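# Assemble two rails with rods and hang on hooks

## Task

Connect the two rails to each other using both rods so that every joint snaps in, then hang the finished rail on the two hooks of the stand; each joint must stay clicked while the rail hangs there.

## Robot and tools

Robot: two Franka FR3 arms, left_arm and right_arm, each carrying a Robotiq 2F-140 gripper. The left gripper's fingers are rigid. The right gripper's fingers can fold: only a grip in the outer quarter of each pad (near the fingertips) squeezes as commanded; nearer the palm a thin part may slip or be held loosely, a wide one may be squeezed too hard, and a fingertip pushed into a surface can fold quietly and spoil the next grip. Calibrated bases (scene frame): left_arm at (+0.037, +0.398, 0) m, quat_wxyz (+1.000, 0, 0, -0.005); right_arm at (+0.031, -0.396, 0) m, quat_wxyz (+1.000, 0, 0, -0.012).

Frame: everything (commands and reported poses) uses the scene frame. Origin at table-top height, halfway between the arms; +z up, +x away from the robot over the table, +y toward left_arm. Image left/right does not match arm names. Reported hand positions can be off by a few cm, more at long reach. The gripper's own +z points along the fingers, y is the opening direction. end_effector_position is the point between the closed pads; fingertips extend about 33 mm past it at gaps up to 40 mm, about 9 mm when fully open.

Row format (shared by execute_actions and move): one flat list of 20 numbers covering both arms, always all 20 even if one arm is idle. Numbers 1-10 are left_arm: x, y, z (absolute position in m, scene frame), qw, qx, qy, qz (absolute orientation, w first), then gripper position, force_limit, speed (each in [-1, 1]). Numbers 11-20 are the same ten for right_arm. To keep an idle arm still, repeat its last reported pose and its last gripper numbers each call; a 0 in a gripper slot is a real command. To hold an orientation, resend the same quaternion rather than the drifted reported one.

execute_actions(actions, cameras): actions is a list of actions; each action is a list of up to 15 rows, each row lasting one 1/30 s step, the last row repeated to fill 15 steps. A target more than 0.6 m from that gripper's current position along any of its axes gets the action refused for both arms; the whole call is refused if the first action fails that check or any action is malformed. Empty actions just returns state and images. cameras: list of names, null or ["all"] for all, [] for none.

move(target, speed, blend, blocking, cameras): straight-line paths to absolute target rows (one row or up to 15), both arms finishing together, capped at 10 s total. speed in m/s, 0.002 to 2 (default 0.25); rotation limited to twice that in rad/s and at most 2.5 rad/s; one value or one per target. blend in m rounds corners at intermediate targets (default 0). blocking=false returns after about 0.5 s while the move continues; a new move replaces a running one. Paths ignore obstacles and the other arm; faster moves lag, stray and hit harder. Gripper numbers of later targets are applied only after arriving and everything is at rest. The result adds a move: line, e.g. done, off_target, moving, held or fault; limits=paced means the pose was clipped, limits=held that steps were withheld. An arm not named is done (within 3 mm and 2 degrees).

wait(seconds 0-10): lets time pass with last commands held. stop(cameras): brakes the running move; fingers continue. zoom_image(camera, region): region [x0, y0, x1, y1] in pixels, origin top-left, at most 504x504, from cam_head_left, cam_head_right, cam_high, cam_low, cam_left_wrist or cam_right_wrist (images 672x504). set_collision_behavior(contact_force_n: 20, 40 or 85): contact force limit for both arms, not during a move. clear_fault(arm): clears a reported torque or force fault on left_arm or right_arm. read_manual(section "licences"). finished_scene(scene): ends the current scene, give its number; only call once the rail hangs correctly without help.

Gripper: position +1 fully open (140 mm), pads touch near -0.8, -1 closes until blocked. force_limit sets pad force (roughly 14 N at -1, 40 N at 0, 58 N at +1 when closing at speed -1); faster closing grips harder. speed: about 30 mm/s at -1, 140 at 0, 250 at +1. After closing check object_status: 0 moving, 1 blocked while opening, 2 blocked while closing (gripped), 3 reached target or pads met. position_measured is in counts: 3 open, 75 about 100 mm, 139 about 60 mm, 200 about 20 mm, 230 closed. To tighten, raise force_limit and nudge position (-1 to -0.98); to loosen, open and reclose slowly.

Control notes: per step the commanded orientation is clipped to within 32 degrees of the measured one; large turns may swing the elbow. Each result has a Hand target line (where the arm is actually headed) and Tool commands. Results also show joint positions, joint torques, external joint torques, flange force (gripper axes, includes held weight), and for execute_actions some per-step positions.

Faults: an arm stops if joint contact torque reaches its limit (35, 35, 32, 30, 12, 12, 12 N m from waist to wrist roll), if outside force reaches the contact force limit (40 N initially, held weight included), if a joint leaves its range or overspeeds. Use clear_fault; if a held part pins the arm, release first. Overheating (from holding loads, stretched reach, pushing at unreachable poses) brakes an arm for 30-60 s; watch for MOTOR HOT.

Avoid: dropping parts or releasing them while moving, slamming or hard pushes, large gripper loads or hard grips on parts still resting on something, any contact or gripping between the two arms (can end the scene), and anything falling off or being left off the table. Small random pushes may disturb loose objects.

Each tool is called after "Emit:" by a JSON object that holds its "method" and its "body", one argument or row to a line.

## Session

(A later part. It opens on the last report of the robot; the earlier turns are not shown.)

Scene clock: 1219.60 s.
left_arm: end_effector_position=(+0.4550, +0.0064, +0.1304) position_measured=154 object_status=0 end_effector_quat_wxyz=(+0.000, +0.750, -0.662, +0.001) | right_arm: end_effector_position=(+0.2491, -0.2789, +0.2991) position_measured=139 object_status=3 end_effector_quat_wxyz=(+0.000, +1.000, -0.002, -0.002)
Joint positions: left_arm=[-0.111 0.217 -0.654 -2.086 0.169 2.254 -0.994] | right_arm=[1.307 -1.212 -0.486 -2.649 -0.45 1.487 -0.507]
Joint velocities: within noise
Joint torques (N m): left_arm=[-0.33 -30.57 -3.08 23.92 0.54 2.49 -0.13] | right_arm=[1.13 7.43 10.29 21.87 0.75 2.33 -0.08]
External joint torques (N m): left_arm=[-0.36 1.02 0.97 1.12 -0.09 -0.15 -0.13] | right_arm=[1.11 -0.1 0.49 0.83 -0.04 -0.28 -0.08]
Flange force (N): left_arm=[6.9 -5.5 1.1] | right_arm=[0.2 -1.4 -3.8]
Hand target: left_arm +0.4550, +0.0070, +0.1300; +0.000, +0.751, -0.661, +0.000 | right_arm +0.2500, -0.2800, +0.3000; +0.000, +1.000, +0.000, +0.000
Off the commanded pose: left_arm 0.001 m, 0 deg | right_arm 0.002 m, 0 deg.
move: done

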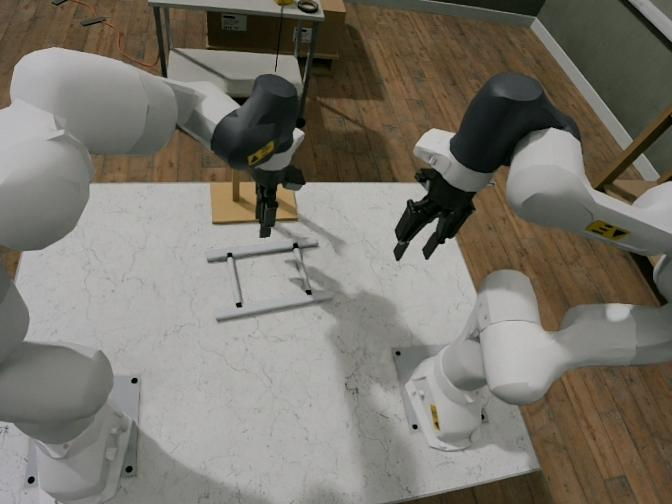

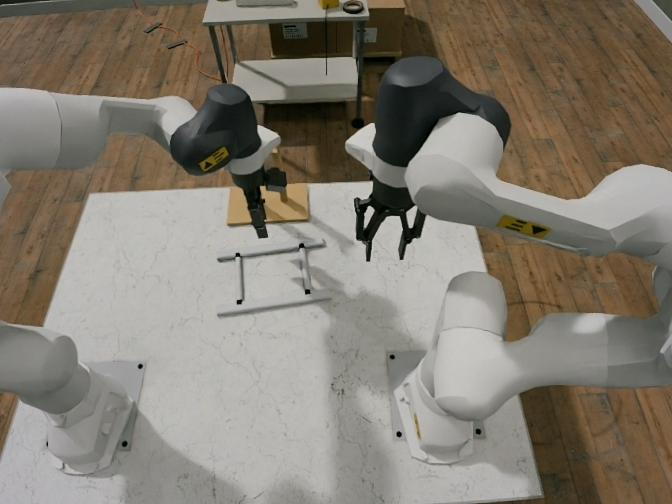

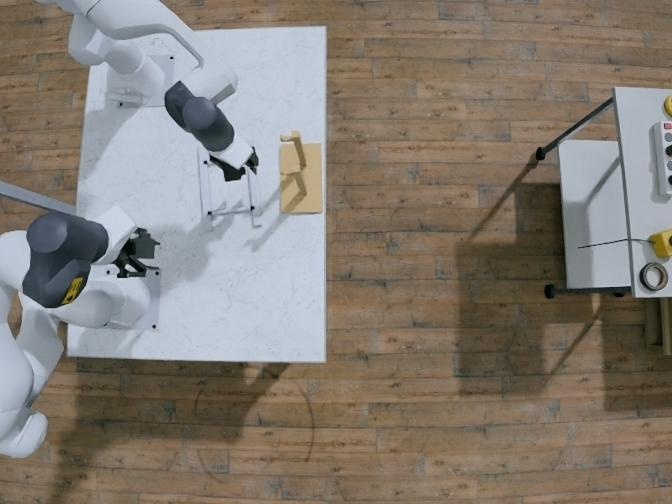

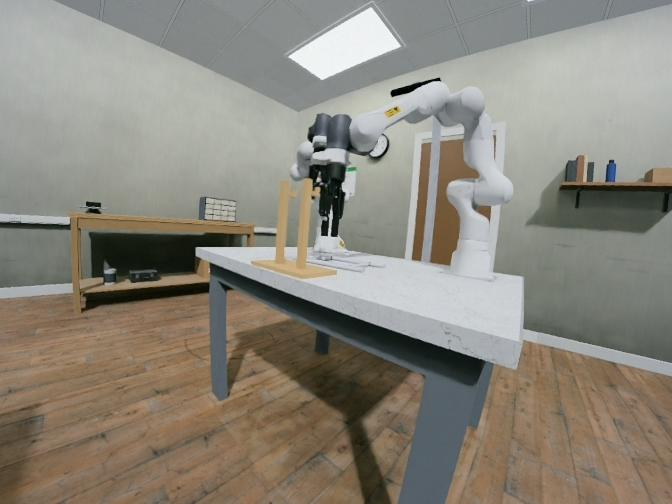

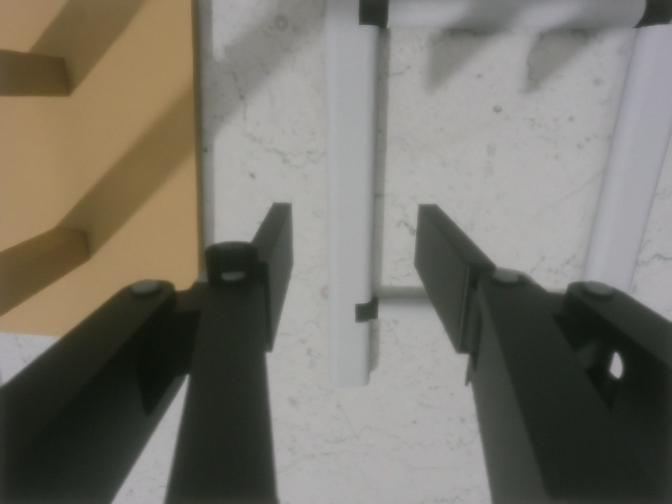

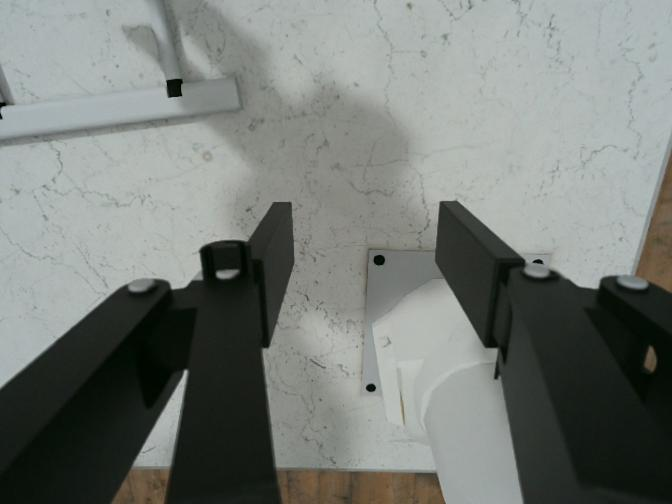

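Emit:
{"method": "move", "body": {
  "target": [
    [0.4565, -0.0015, 0.055, 0, 0.75070, -0.66064, 0, -0.2, -0.05, -1, 0.25, -0.28, 0.30, 0, 1, 0, 0, -0.08, -0.05, -1]
  ],
  "speed": [0.08],
  "cameras": ["cam_left_wrist", "cam_high"]
}}

Scene clock: 1264.67 s.
left_arm: end_effector_position=(+0.4553, -0.0010, +0.0547) position_measured=154 object_status=3 end_effector_quat_wxyz=(+0.001, +0.749, -0.662, -0.002) | right_arm: end_effector_position=(+0.2491, -0.2789, +0.2992) position_measured=139 object_status=3 end_effector_quat_wxyz=(-0.001, +1.000, -0.002, -0.002)
Joint positions: left_arm=[-0.189 0.374 -0.577 -2.1 0.295 2.392 -1.085] | right_arm=[1.307 -1.212 -0.486 -2.649 -0.45 1.487 -0.507]
Joint velocities: left_arm=[-0.001 -0.002 -0.001 0 -0.001 0.002 -0.006] | right_arm=[within noise]
Joint torques (N m): left_arm=[-0.59 -35.27 -4.98 22.06 0.69 2.98 -0.14] | right_arm=[1.12 7.49 10.34 21.82 0.75 2.35 0]
External joint torques (N m): left_arm=[-0.48 0.8 1.38 1.05 0.13 0.33 -0.14] | right_arm=[1.1 0.01 0.53 0.73 -0.03 -0.26 0]
Flange force (N): left_arm=[6.2 -4.4 4.0] | right_arm=[0.0 -1.7 -3.7]
Hand target: left_arm +0.4565, -0.0015, +0.0550; +0.000, +0.751, -0.661, +0.000 | right_arm +0.2500, -0.2800, +0.3000; +0.000, +1.000, +0.000, +0.000
Off the commanded pose: left_arm 0.001 m, 0 deg | right_arm 0.002 m, 0 deg.
move: done
Images, in order (width x height): cam_high 672x504, cam_left_wrist 672x504.

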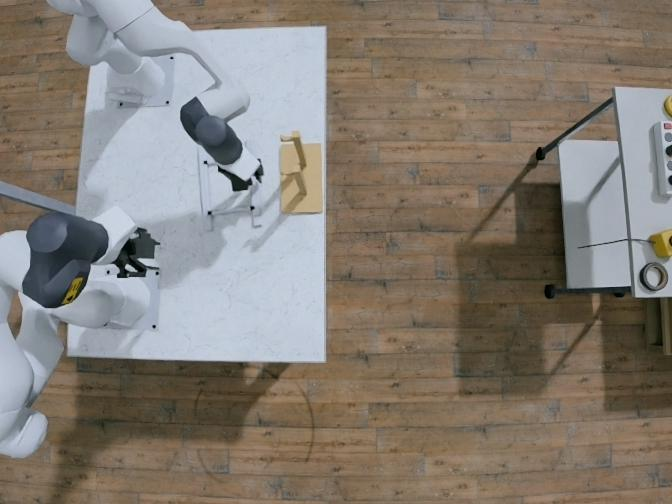

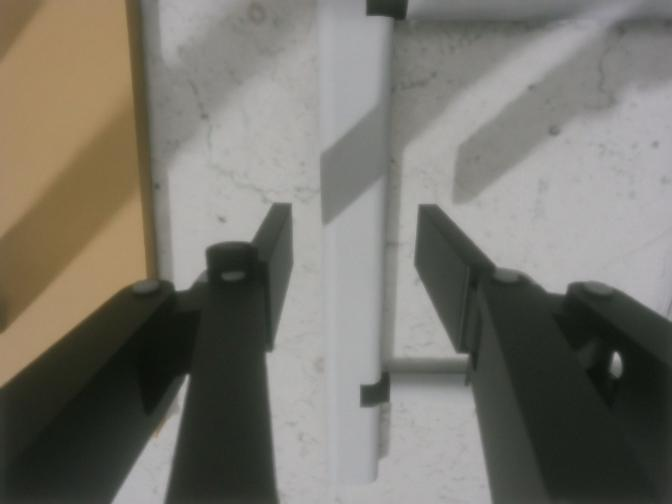

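Emit:
{"method": "move", "body": {
  "target": [
    [0.4567, -0.0015, 0.036, 0, 0.75070, -0.66064, 0, -0.2, -0.05, -1, 0.25, -0.28, 0.30, 0, 1, 0, 0, -0.08, -0.05, -1]
  ],
  "speed": [0.04],
  "cameras": ["cam_left_wrist", "cam_low"]
}}

Emit:
{"method": "zoom_image", "body": {
  "camera": "cam_low",
  "region": [270, 200, 400, 290]
}}

Scene clock: 1274.43 s.
left_arm: end_effector_position=(+0.4561, -0.0014, +0.0365) position_measured=154 object_status=3 end_effector_quat_wxyz=(+0.001, +0.750, -0.662, -0.001) | right_arm: end_effector_position=(+0.2491, -0.2789, +0.2992) position_measured=139 object_status=3 end_effector_quat_wxyz=(-0.001, +1.000, -0.002, -0.002)
Joint positions: left_arm=[-0.209 0.41 -0.551 -2.101 0.323 2.428 -1.104] | right_arm=[1.307 -1.212 -0.486 -2.649 -0.45 1.487 -0.507]
Joint velocities: left_arm=[0.001 0.001 0.001 0 0.002 0.004 -0.005] | right_arm=[within noise]
Joint torques (N m): left_arm=[-0.57 -36.12 -5.41 21.27 0.71 2.9 -0.12] | right_arm=[1.2 7.46 10.29 21.82 0.78 2.35 0.01]
External joint torques (N m): left_arm=[-0.68 0.89 1.05 0.79 0.17 0.27 -0.12] | right_arm=[1.21 0.01 0.47 0.7 0 -0.27 0.01]
Flange force (N): left_arm=[5.7 -3.5 4.3] | right_arm=[0.1 -1.9 -3.6]
Hand target: left_arm +0.4567, -0.0015, +0.0360; +0.000, +0.751, -0.661, +0.000 | right_arm +0.2500, -0.2800, +0.3000; +0.000, +1.000, +0.000, +0.000
Off the commanded pose: left_arm 0.001 m, 0 deg | right_arm 0.002 m, 0 deg.
move: done
Images, in order (width x height): cam_low 672x504, cam_left_wrist 672x504.

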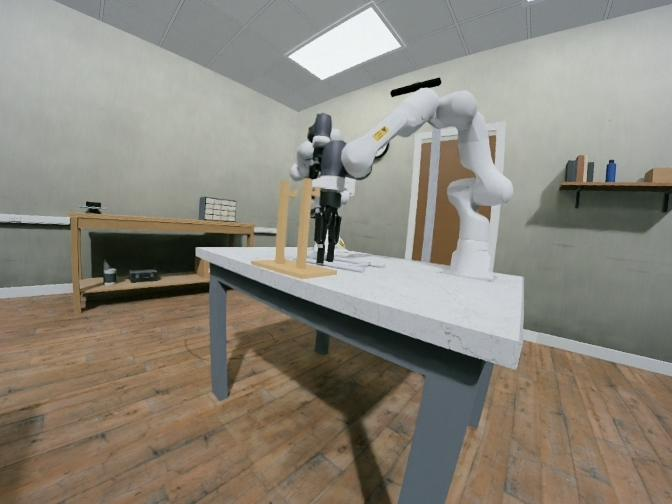

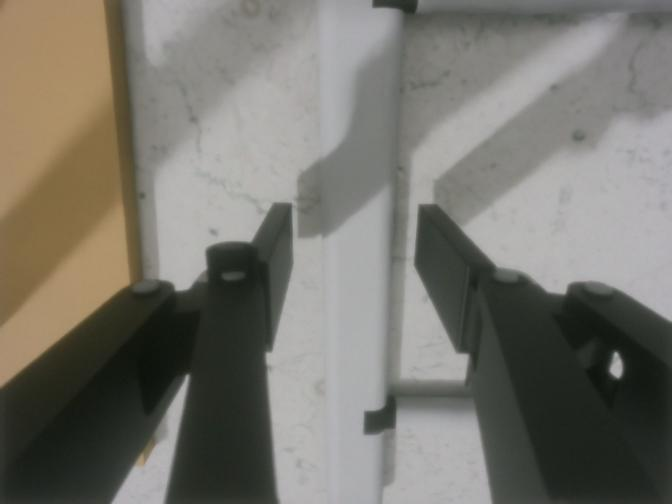

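Scaled by 3.877 from the camera's 672x504 image, which has a finer 960x720 frame.

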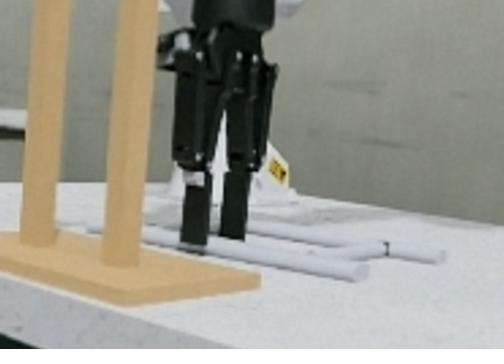

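Emit:
{"method": "move", "body": {
  "target": [
    [0.4570, -0.0015, 0.031, 0, 0.75070, -0.66064, 0, -0.2, -0.05, -1, 0.25, -0.28, 0.30, 0, 1, 0, 0, -0.08, -0.05, -1]
  ],
  "speed": [0.02],
  "cameras": ["cam_left_wrist", "cam_low"]
}}

Emit:
{"method": "zoom_image", "body": {
  "camera": "cam_low",
  "region": [270, 200, 400, 290]
}}

Scene clock: 1278.90 s.
left_arm: end_effector_position=(+0.4564, -0.0012, +0.0316) position_measured=154 object_status=3 end_effector_quat_wxyz=(+0.000, +0.750, -0.662, -0.001) | right_arm: end_effector_position=(+0.2491, -0.2789, +0.2992) position_measured=139 object_status=3 end_effector_quat_wxyz=(-0.001, +1.000, -0.002, -0.002)
Joint positions: left_arm=[-0.216 0.42 -0.543 -2.101 0.33 2.437 -1.109] | right_arm=[1.307 -1.212 -0.486 -2.649 -0.45 1.487 -0.507]
Joint velocities: left_arm=[-0.004 0.001 0.003 0 0.001 0.005 -0.001] | right_arm=[within noise]
Joint torques (N m): left_arm=[-0.75 -36.15 -5.47 21.09 0.75 2.93 -0.1] | right_arm=[1.21 7.46 10.3 21.74 0.76 2.36 0.01]
External joint torques (N m): left_arm=[-0.89 1.12 1.02 0.75 0.22 0.29 -0.1] | right_arm=[1.2 -0.04 0.51 0.68 -0.01 -0.26 0.01]
Flange force (N): left_arm=[6.4 -3.6 5.1] | right_arm=[-0.1 -1.8 -3.5]
Hand target: left_arm +0.4570, -0.0015, +0.0310; +0.000, +0.751, -0.661, +0.000 | right_arm +0.2500, -0.2800, +0.3000; +0.000, +1.000, +0.000, +0.000
Off the commanded pose: left_arm 0.001 m, 0 deg | right_arm 0.002 m, 0 deg.
move: done
Images, in order (width x height): cam_low 672x504, cam_left_wrist 672x504.

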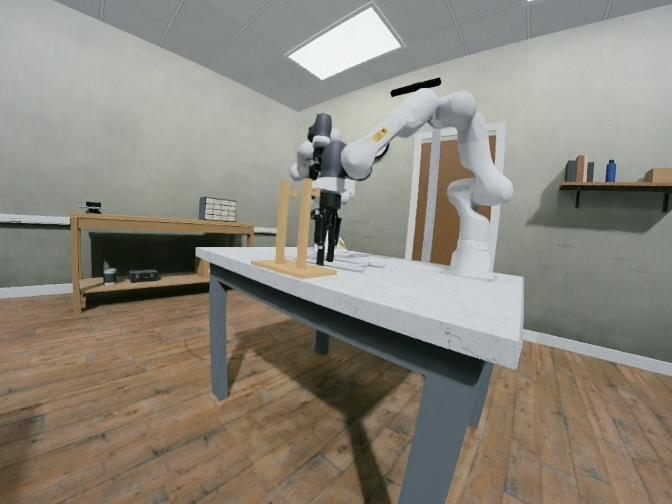

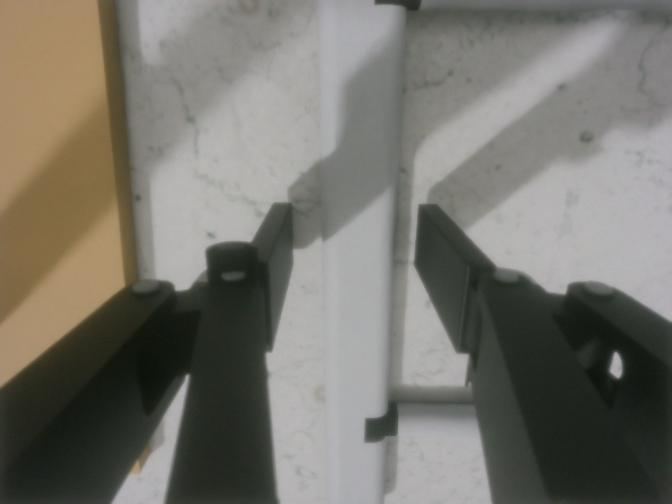

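Scaled by 3.877 from the camera's 672x504 image, which has a finer 960x720 frame.

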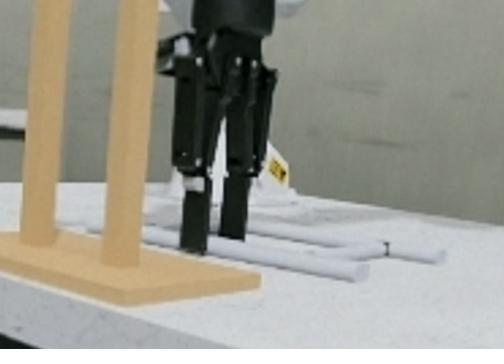

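Emit:
{"method": "move", "body": {
  "target": [
    [0.4572, -0.0017, 0.0285, 0, 0.75070, -0.66064, 0, -0.2, -0.05, -1, 0.25, -0.28, 0.30, 0, 1, 0, 0, -0.08, -0.05, -1]
  ],
  "speed": [0.015],
  "cameras": ["cam_left_wrist", "cam_low"]
}}

Emit:
{"method": "zoom_image", "body": {
  "camera": "cam_left_wrist",
  "region": [250, 150, 470, 300]
}}

Scene clock: 1285.37 s.
left_arm: end_effector_position=(+0.4562, -0.0012, +0.0288) position_measured=154 object_status=3 end_effector_quat_wxyz=(+0.000, +0.750, -0.662, -0.001) | right_arm: end_effector_position=(+0.2491, -0.2790, +0.2992) position_measured=139 object_status=3 end_effector_quat_wxyz=(-0.001, +1.000, -0.002, -0.002)
Joint positions: left_arm=[-0.221 0.425 -0.537 -2.101 0.332 2.442 -1.111] | right_arm=[1.307 -1.212 -0.486 -2.649 -0.45 1.487 -0.507]
Joint velocities: left_arm=[-0.004 -0.001 0.004 0.001 0 0.003 -0.002] | right_arm=[within noise]
Joint torques (N m): left_arm=[-0.19 -36.27 -4.95 21.41 0.7 2.94 -0.09] | right_arm=[1.21 7.51 10.24 21.77 0.77 2.35 0.02]
External joint torques (N m): left_arm=[-0.14 1.29 1.75 1.06 0.16 0.28 -0.09] | right_arm=[1.16 -0.01 0.39 0.74 -0.02 -0.26 0.02]
Flange force (N): left_arm=[6.5 -5.3 5.6] | right_arm=[0.3 -1.8 -3.6]
Hand target: left_arm +0.4572, -0.0017, +0.0285; +0.000, +0.751, -0.661, +0.000 | right_arm +0.2500, -0.2800, +0.3000; +0.000, +1.000, +0.000, +0.000
Off the commanded pose: left_arm 0.001 m, 0 deg | right_arm 0.002 m, 0 deg.
move: done
Images, in order (width x height): cam_low 672x504, cam_left_wrist 672x504.

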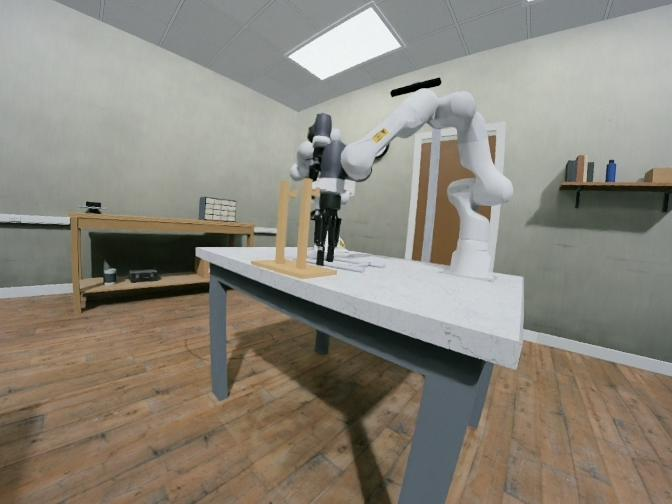

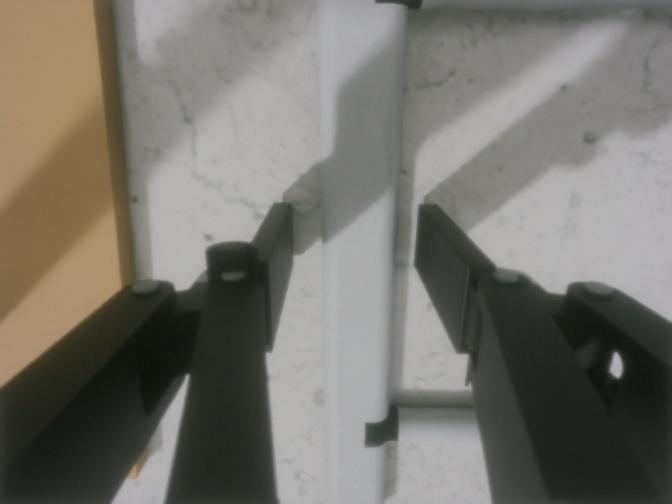

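Scaled by 2.291 from the camera's 672x504 image, which has a finer 960x720 frame.

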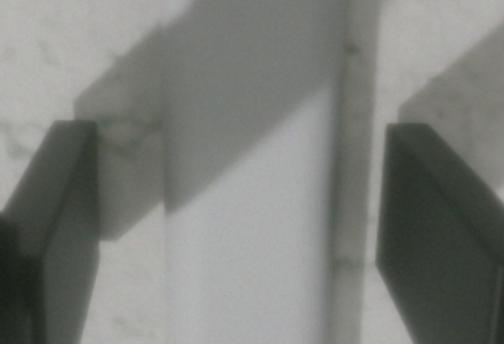

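Emit:
{"method": "move", "body": {
  "target": [
    [0.4572, -0.0017, 0.0270, 0, 0.75070, -0.66064, 0, -0.2, -0.05, -1, 0.25, -0.28, 0.30, 0, 1, 0, 0, -0.08, -0.05, -1],
    [0.4572, -0.0017, 0.0270, 0, 0.75070, -0.66064, 0, -1, -0.05, -1, 0.25, -0.28, 0.30, 0, 1, 0, 0, -0.08, -0.05, -1]
  ],
  "speed": [0.015, 0.015],
  "cameras": ["cam_left_wrist", "cam_high"]
}}

Scene clock: 1294.37 s.
left_arm: end_effector_position=(+0.4561, -0.0019, +0.0274) position_measured=186 object_status=0 end_effector_quat_wxyz=(+0.000, +0.750, -0.661, -0.001) | right_arm: end_effector_position=(+0.2491, -0.2790, +0.2992) position_measured=139 object_status=3 end_effector_quat_wxyz=(-0.001, +1.000, -0.002, -0.002)
Joint positions: left_arm=[-0.227 0.427 -0.532 -2.101 0.333 2.445 -1.114] | right_arm=[1.307 -1.212 -0.486 -2.649 -0.45 1.487 -0.507]
Joint velocities: left_arm=[0 -0.002 0 -0.002 0.001 0.001 -0.004] | right_arm=[within noise]
Joint torques (N m): left_arm=[-0.01 -35.58 -5.22 20.98 0.72 3.11 0.01] | right_arm=[1.16 7.49 10.27 21.71 0.76 2.37 -0.02]
External joint torques (N m): left_arm=[0.23 2.01 1.61 0.78 0.19 0.46 0.01] | right_arm=[1.19 0.09 0.46 0.62 -0.02 -0.24 -0.02]
Flange force (N): left_arm=[6.0 -5.7 6.8] | right_arm=[0.3 -2.0 -3.4]
Hand target: left_arm +0.4572, -0.0017, +0.0270; +0.000, +0.751, -0.661, +0.000 | right_arm +0.2500, -0.2800, +0.3000; +0.000, +1.000, +0.000, +0.000
Off the commanded pose: left_arm 0.001 m, 0 deg | right_arm 0.002 m, 0 deg.
move: done
Images, in order (width x height): cam_high 672x504, cam_left_wrist 672x504.

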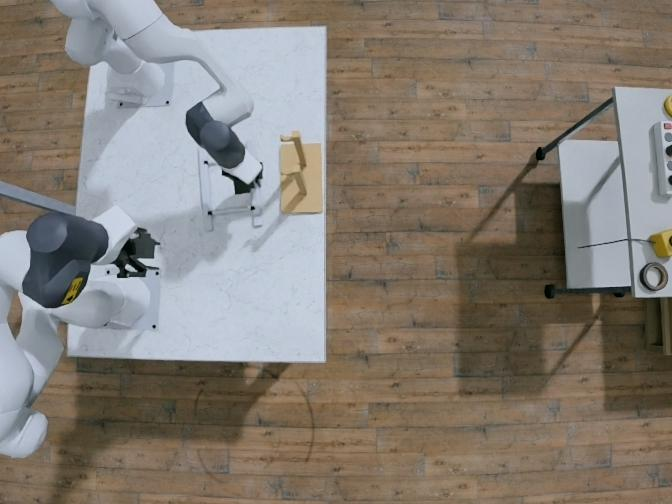

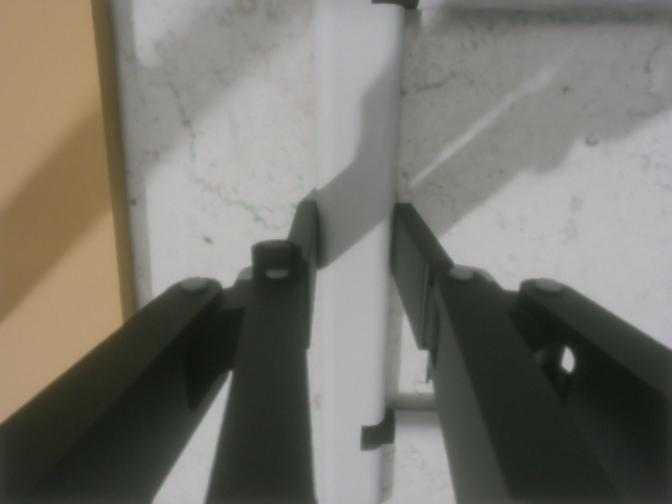

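Emit:
{"method": "move", "body": {
  "target": [
    [0.4498, -0.0027, 0.060, -0.06543, 0.74783, -0.65814, 0.05758, -1, -0.05, -1, 0.27, -0.35, 0.30, 0, 1, 0, 0, -0.08, -0.05, -1],
    [0.4374, -0.0043, 0.088, -0.13036, 0.73929, -0.65062, 0.11472, -1, -0.05, -1, 0.29, -0.40, 0.30, 0, 1, 0, 0, -0.08, -0.05, -1]
  ],
  "speed": [0.05, 0.06],
  "blend": [0.005, 0]
}}

Scene clock: 1353.73 s.
left_arm: end_effector_position=(+0.4350, -0.0025, +0.0843) position_measured=186 object_status=2 end_effector_quat_wxyz=(-0.130, +0.738, -0.653, +0.110) | right_arm: end_effector_position=(+0.2893, -0.3984, +0.2998) position_measured=139 object_status=3 end_effector_quat_wxyz=(+0.000, +1.000, -0.002, -0.001)
Joint positions: left_arm=[-0.478 0.159 -0.393 -2.323 0.665 2.553 -1.537] | right_arm=[1.206 -1.414 -0.64 -2.591 -0.66 1.285 -0.717]
Joint velocities: left_arm=[0 0 -0.001 -0.001 0.001 -0.001 -0.004] | right_arm=[within noise]
Joint torques (N m): left_arm=[-0.45 -33.75 -0.43 23.37 0.48 2.87 -0.28] | right_arm=[1.14 13.61 14.19 17.6 0.62 2.32 0.04]
External joint torques (N m): left_arm=[-0.43 -1.8 1.42 2.29 0.28 0.37 -0.24] | right_arm=[1.1 0.1 0.05 0.88 -0.15 -0.31 0.04]
Flange force (N): left_arm=[2.8 -1.9 0.0] | right_arm=[2.9 -0.9 -3.5]
Hand target: left_arm +0.4374, -0.0043, +0.0880; -0.130, +0.739, -0.651, +0.115 | right_arm +0.2900, -0.4000, +0.3000; +0.000, +1.000, +0.000, +0.000
Off the commanded pose: left_arm 0.005 m, 1 deg | right_arm 0.002 m, 0 deg.
move: off_target (left_arm)

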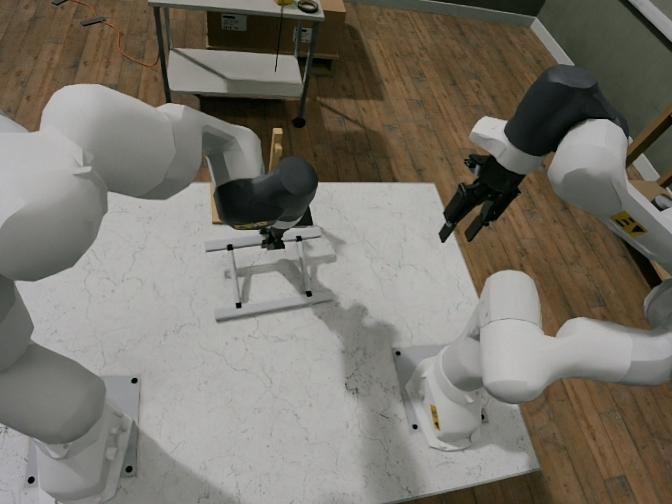

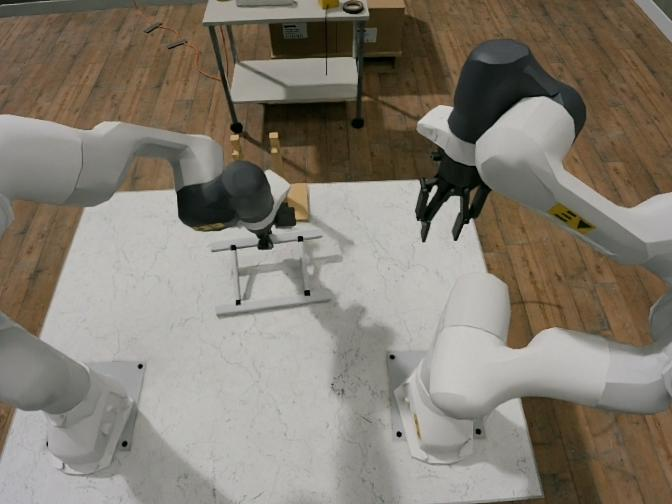

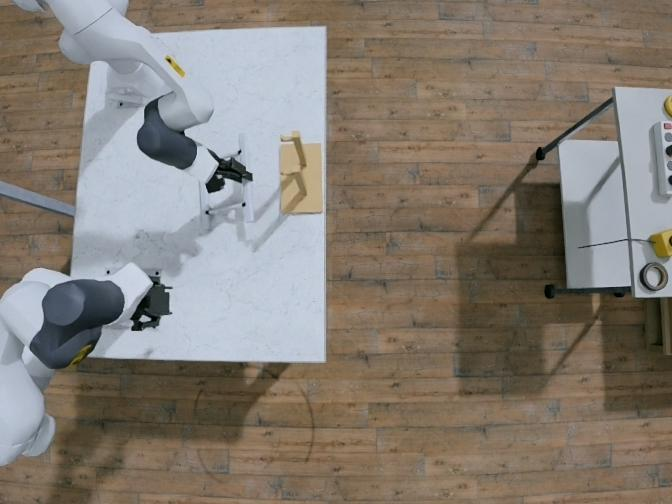

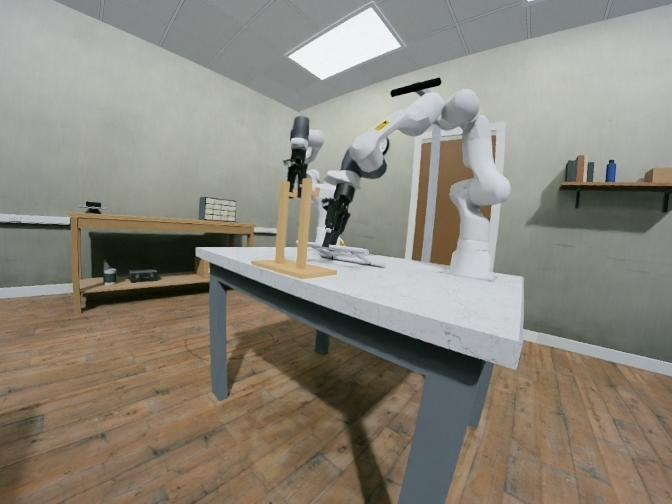

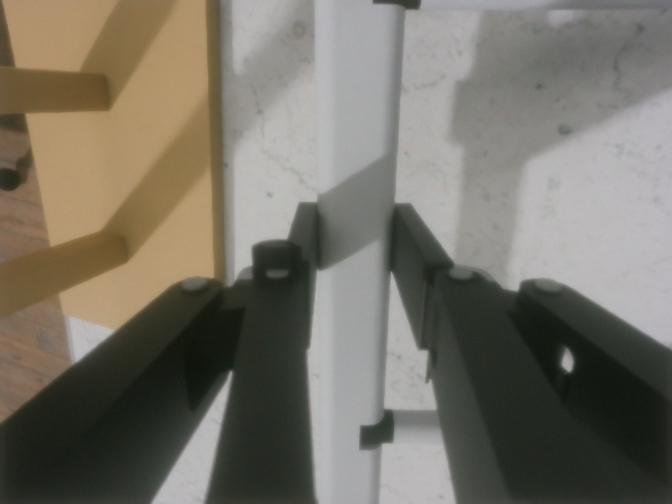

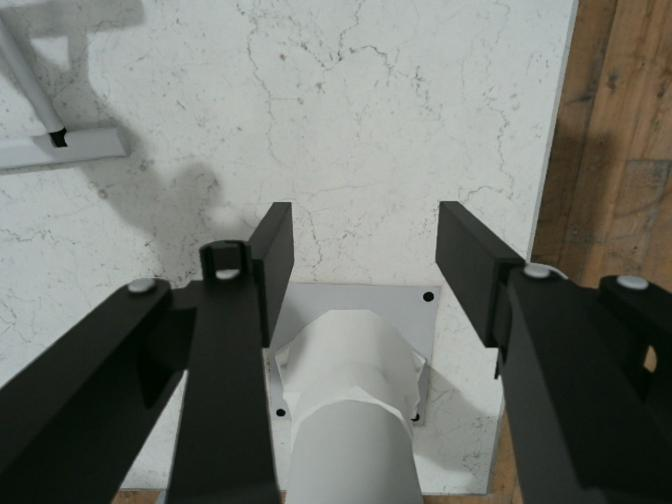

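Emit:
{"method": "move", "body": {
  "target": [
    [0.4391, -0.0041, 0.1365, -0.25675, 0.70542, -0.62082, 0.22596, -1, -0.05, -1, 0.29, -0.40, 0.30, 0, 1, 0, 0, -0.08, -0.05, -1],
    [0.4441, -0.0035, 0.169, -0.37535, 0.65012, -0.57215, 0.33033, -1, -0.05, -1, 0.29, -0.40, 0.30, 0, 1, 0, 0, -0.08, -0.05, -1]
  ],
  "speed": [0.07, 0.07],
  "blend": [0.01, 0]
}}

Scene clock: 1365.40 s.
left_arm: end_effector_position=(+0.4416, -0.0033, +0.1646) position_measured=186 object_status=2 end_effector_quat_wxyz=(-0.373, +0.650, -0.576, +0.326) | right_arm: end_effector_position=(+0.2893, -0.3985, +0.2999) position_measured=139 object_status=3 end_effector_quat_wxyz=(+0.000, +1.000, -0.001, -0.001)
Joint positions: left_arm=[-0.753 0.092 -0.414 -2.416 1.45 2.117 -2.381] | right_arm=[1.206 -1.414 -0.64 -2.59 -0.661 1.285 -0.718]
Joint velocities: left_arm=[0 0 0.001 0 0 -0.002 -0.005] | right_arm=[within noise]
Joint torques (N m): left_arm=[-0.37 -30.54 0.07 22.96 1.41 -1.28 -0.32] | right_arm=[0.88 14.15 14.29 17.29 0.75 2.44 0]
External joint torques (N m): left_arm=[-0.52 -1.34 0.92 2.58 0.82 -0.95 -0.24] | right_arm=[0.85 0.67 0.19 0.58 -0.01 -0.18 0]
Flange force (N): left_arm=[5.4 -0.8 1.6] | right_arm=[2.9 -1.9 -3.6]
Hand target: left_arm +0.4441, -0.0035, +0.1690; -0.375, +0.650, -0.572, +0.330 | right_arm +0.2900, -0.4000, +0.3000; +0.000, +1.000, +0.000, +0.000
Off the commanded pose: left_arm 0.005 m, 1 deg | right_arm 0.002 m, 0 deg.
move: off_target (left_arm)

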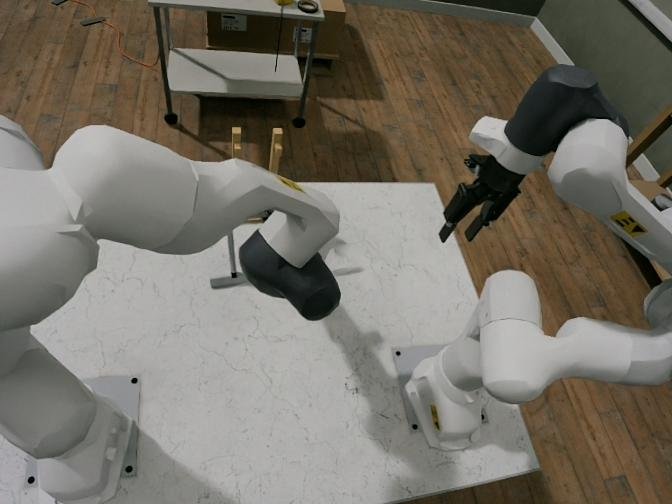

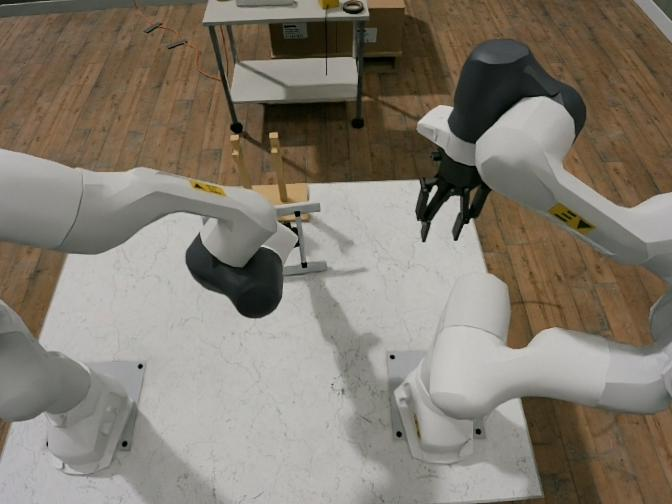

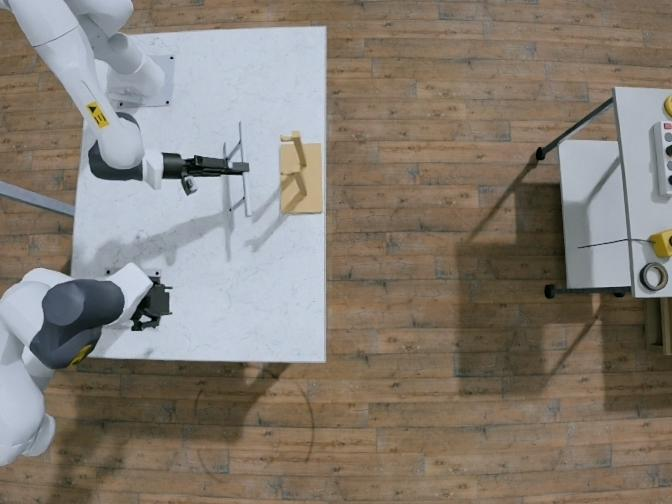

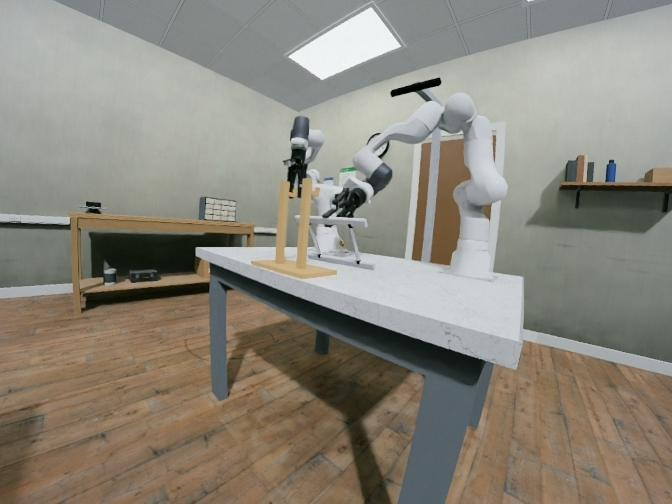

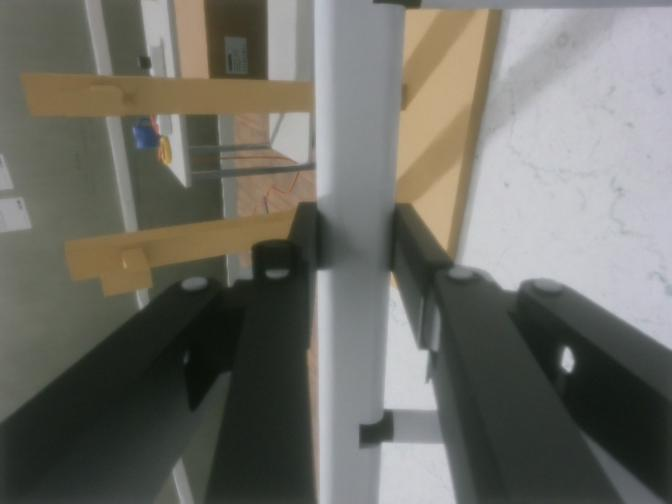

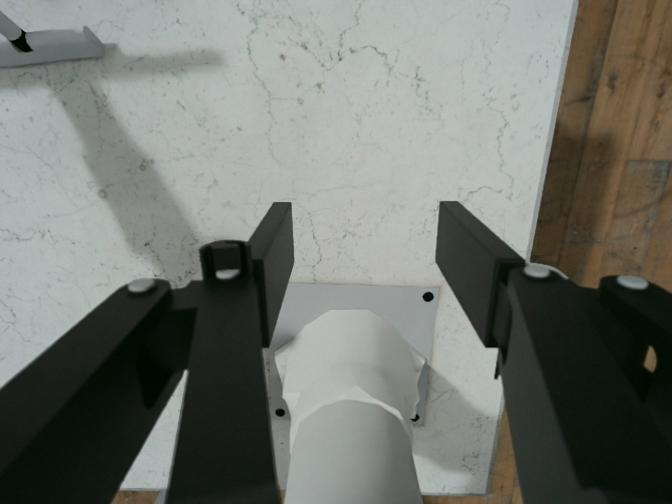

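Emit:
{"method": "move", "body": {
  "target": [
    [0.4519, -0.0024, 0.184, -0.45699, 0.59556, -0.52413, 0.40218, -1, -0.05, -1, 0.29, -0.40, 0.30, 0, 1, 0, 0, -0.08, -0.05, -1],
    [0.4614, -0.0012, 0.190, -0.53082, 0.53082, -0.46716, 0.46716, -1, -0.05, -1, 0.29, -0.40, 0.30, 0, 1, 0, 0, -0.08, -0.05, -1]
  ],
  "speed": [0.07, 0.07],
  "blend": [0.005, 0]
}}

Scene clock: 1373.53 s.
left_arm: end_effector_position=(+0.4585, -0.0002, +0.1805) position_measured=186 object_status=2 end_effector_quat_wxyz=(+0.528, -0.533, +0.476, -0.460) | right_arm: end_effector_position=(+0.2894, -0.3985, +0.2999) position_measured=139 object_status=3 end_effector_quat_wxyz=(+0.000, +1.000, -0.001, -0.001)
Joint positions: left_arm=[-0.985 0.414 -0.333 -2.366 1.747 1.523 -2.731] | right_arm=[1.206 -1.414 -0.64 -2.59 -0.661 1.285 -0.718]
Joint velocities: left_arm=[-0.002 0.001 -0.001 0 0 0 -0.007] | right_arm=[within noise]
Joint torques (N m): left_arm=[-0.52 -38.29 -1.28 18.58 2.02 -4.55 -0.23] | right_arm=[0.85 14.14 14.3 17.3 0.77 2.45 0.04]
External joint torques (N m): left_arm=[-0.53 -2.69 1.62 3.1 0.93 -2.21 -0.13] | right_arm=[0.87 0.67 0.17 0.51 0.01 -0.18 0.04]
Flange force (N): left_arm=[5.5 -1.5 1.1] | right_arm=[2.8 -2.1 -3.4]
Hand target: left_arm +0.4613, -0.0012, +0.1900; +0.531, -0.531, +0.467, -0.467 | right_arm +0.2900, -0.4000, +0.3000; +0.000, +1.000, +0.000, +0.000
Off the commanded pose: left_arm 0.010 m, 1 deg | right_arm 0.002 m, 0 deg.
move: off_target (left_arm)

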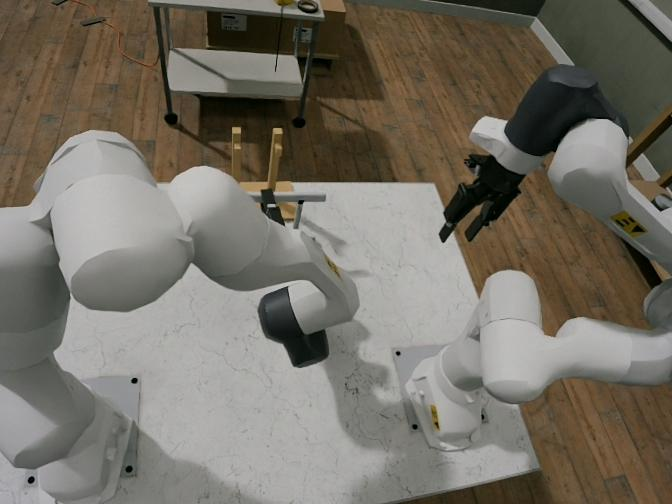

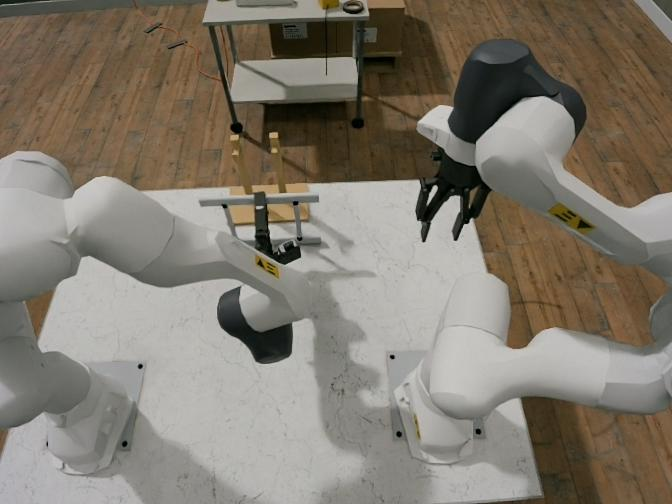

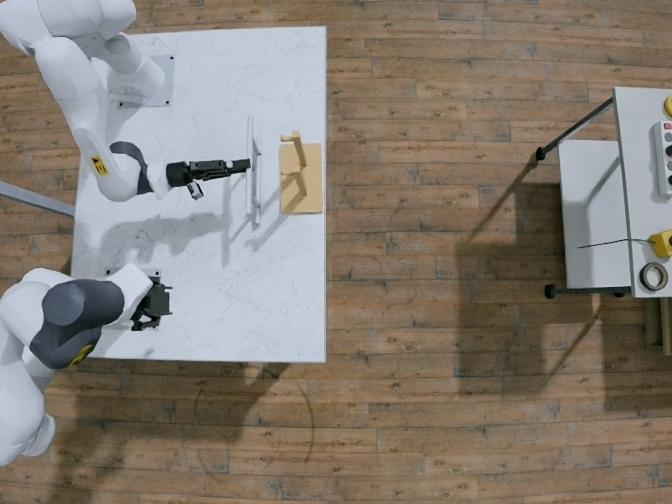

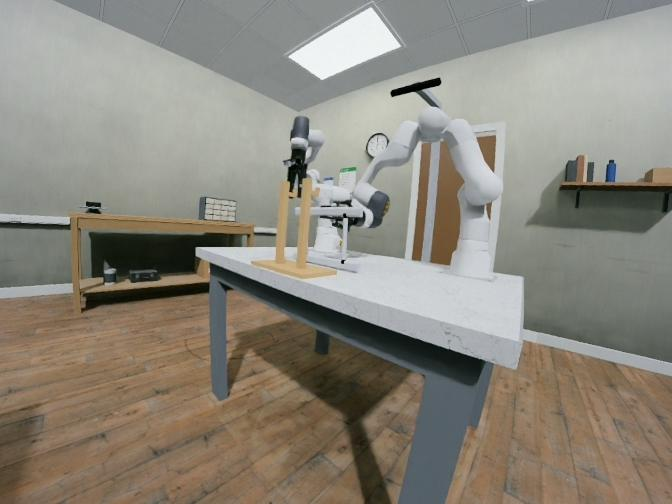

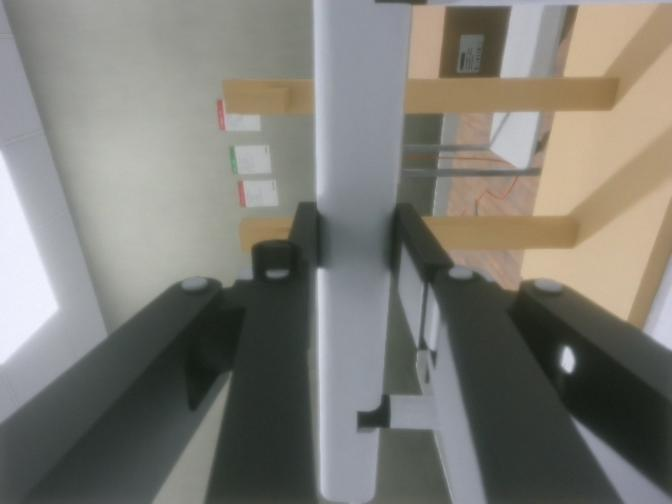

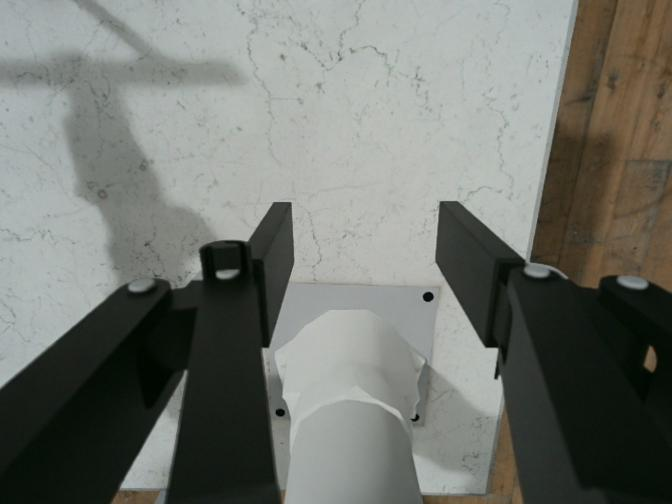

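Emit:
{"method": "zoom_image", "body": {
  "camera": "cam_high",
  "region": [210, 100, 340, 240]
}}

Emit:
{"method": "zoom_image", "body": {
  "camera": "cam_low",
  "region": [260, 170, 400, 290]
}}

Scaled by 3.600 from the camera's 672x504 image, which has a finer 960x720 frame.

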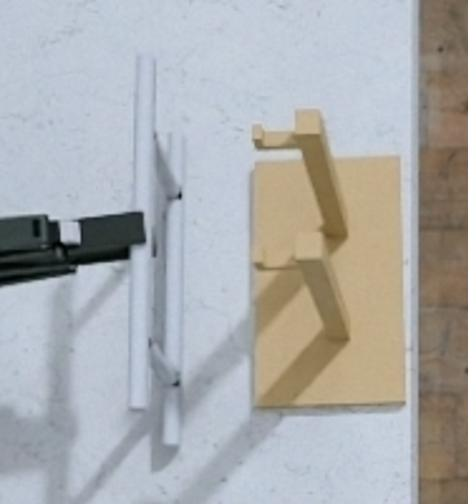

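Scaled by 3.600 from the camera's 672x504 image, which has a finer 960x720 frame.

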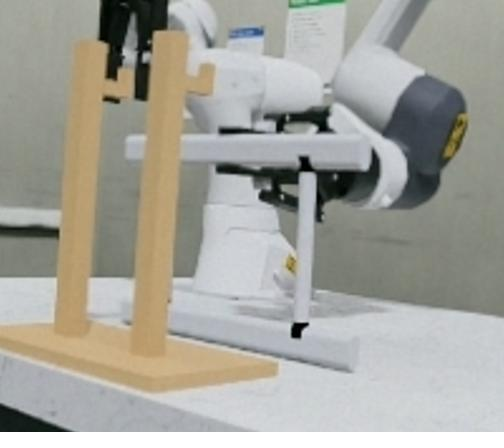

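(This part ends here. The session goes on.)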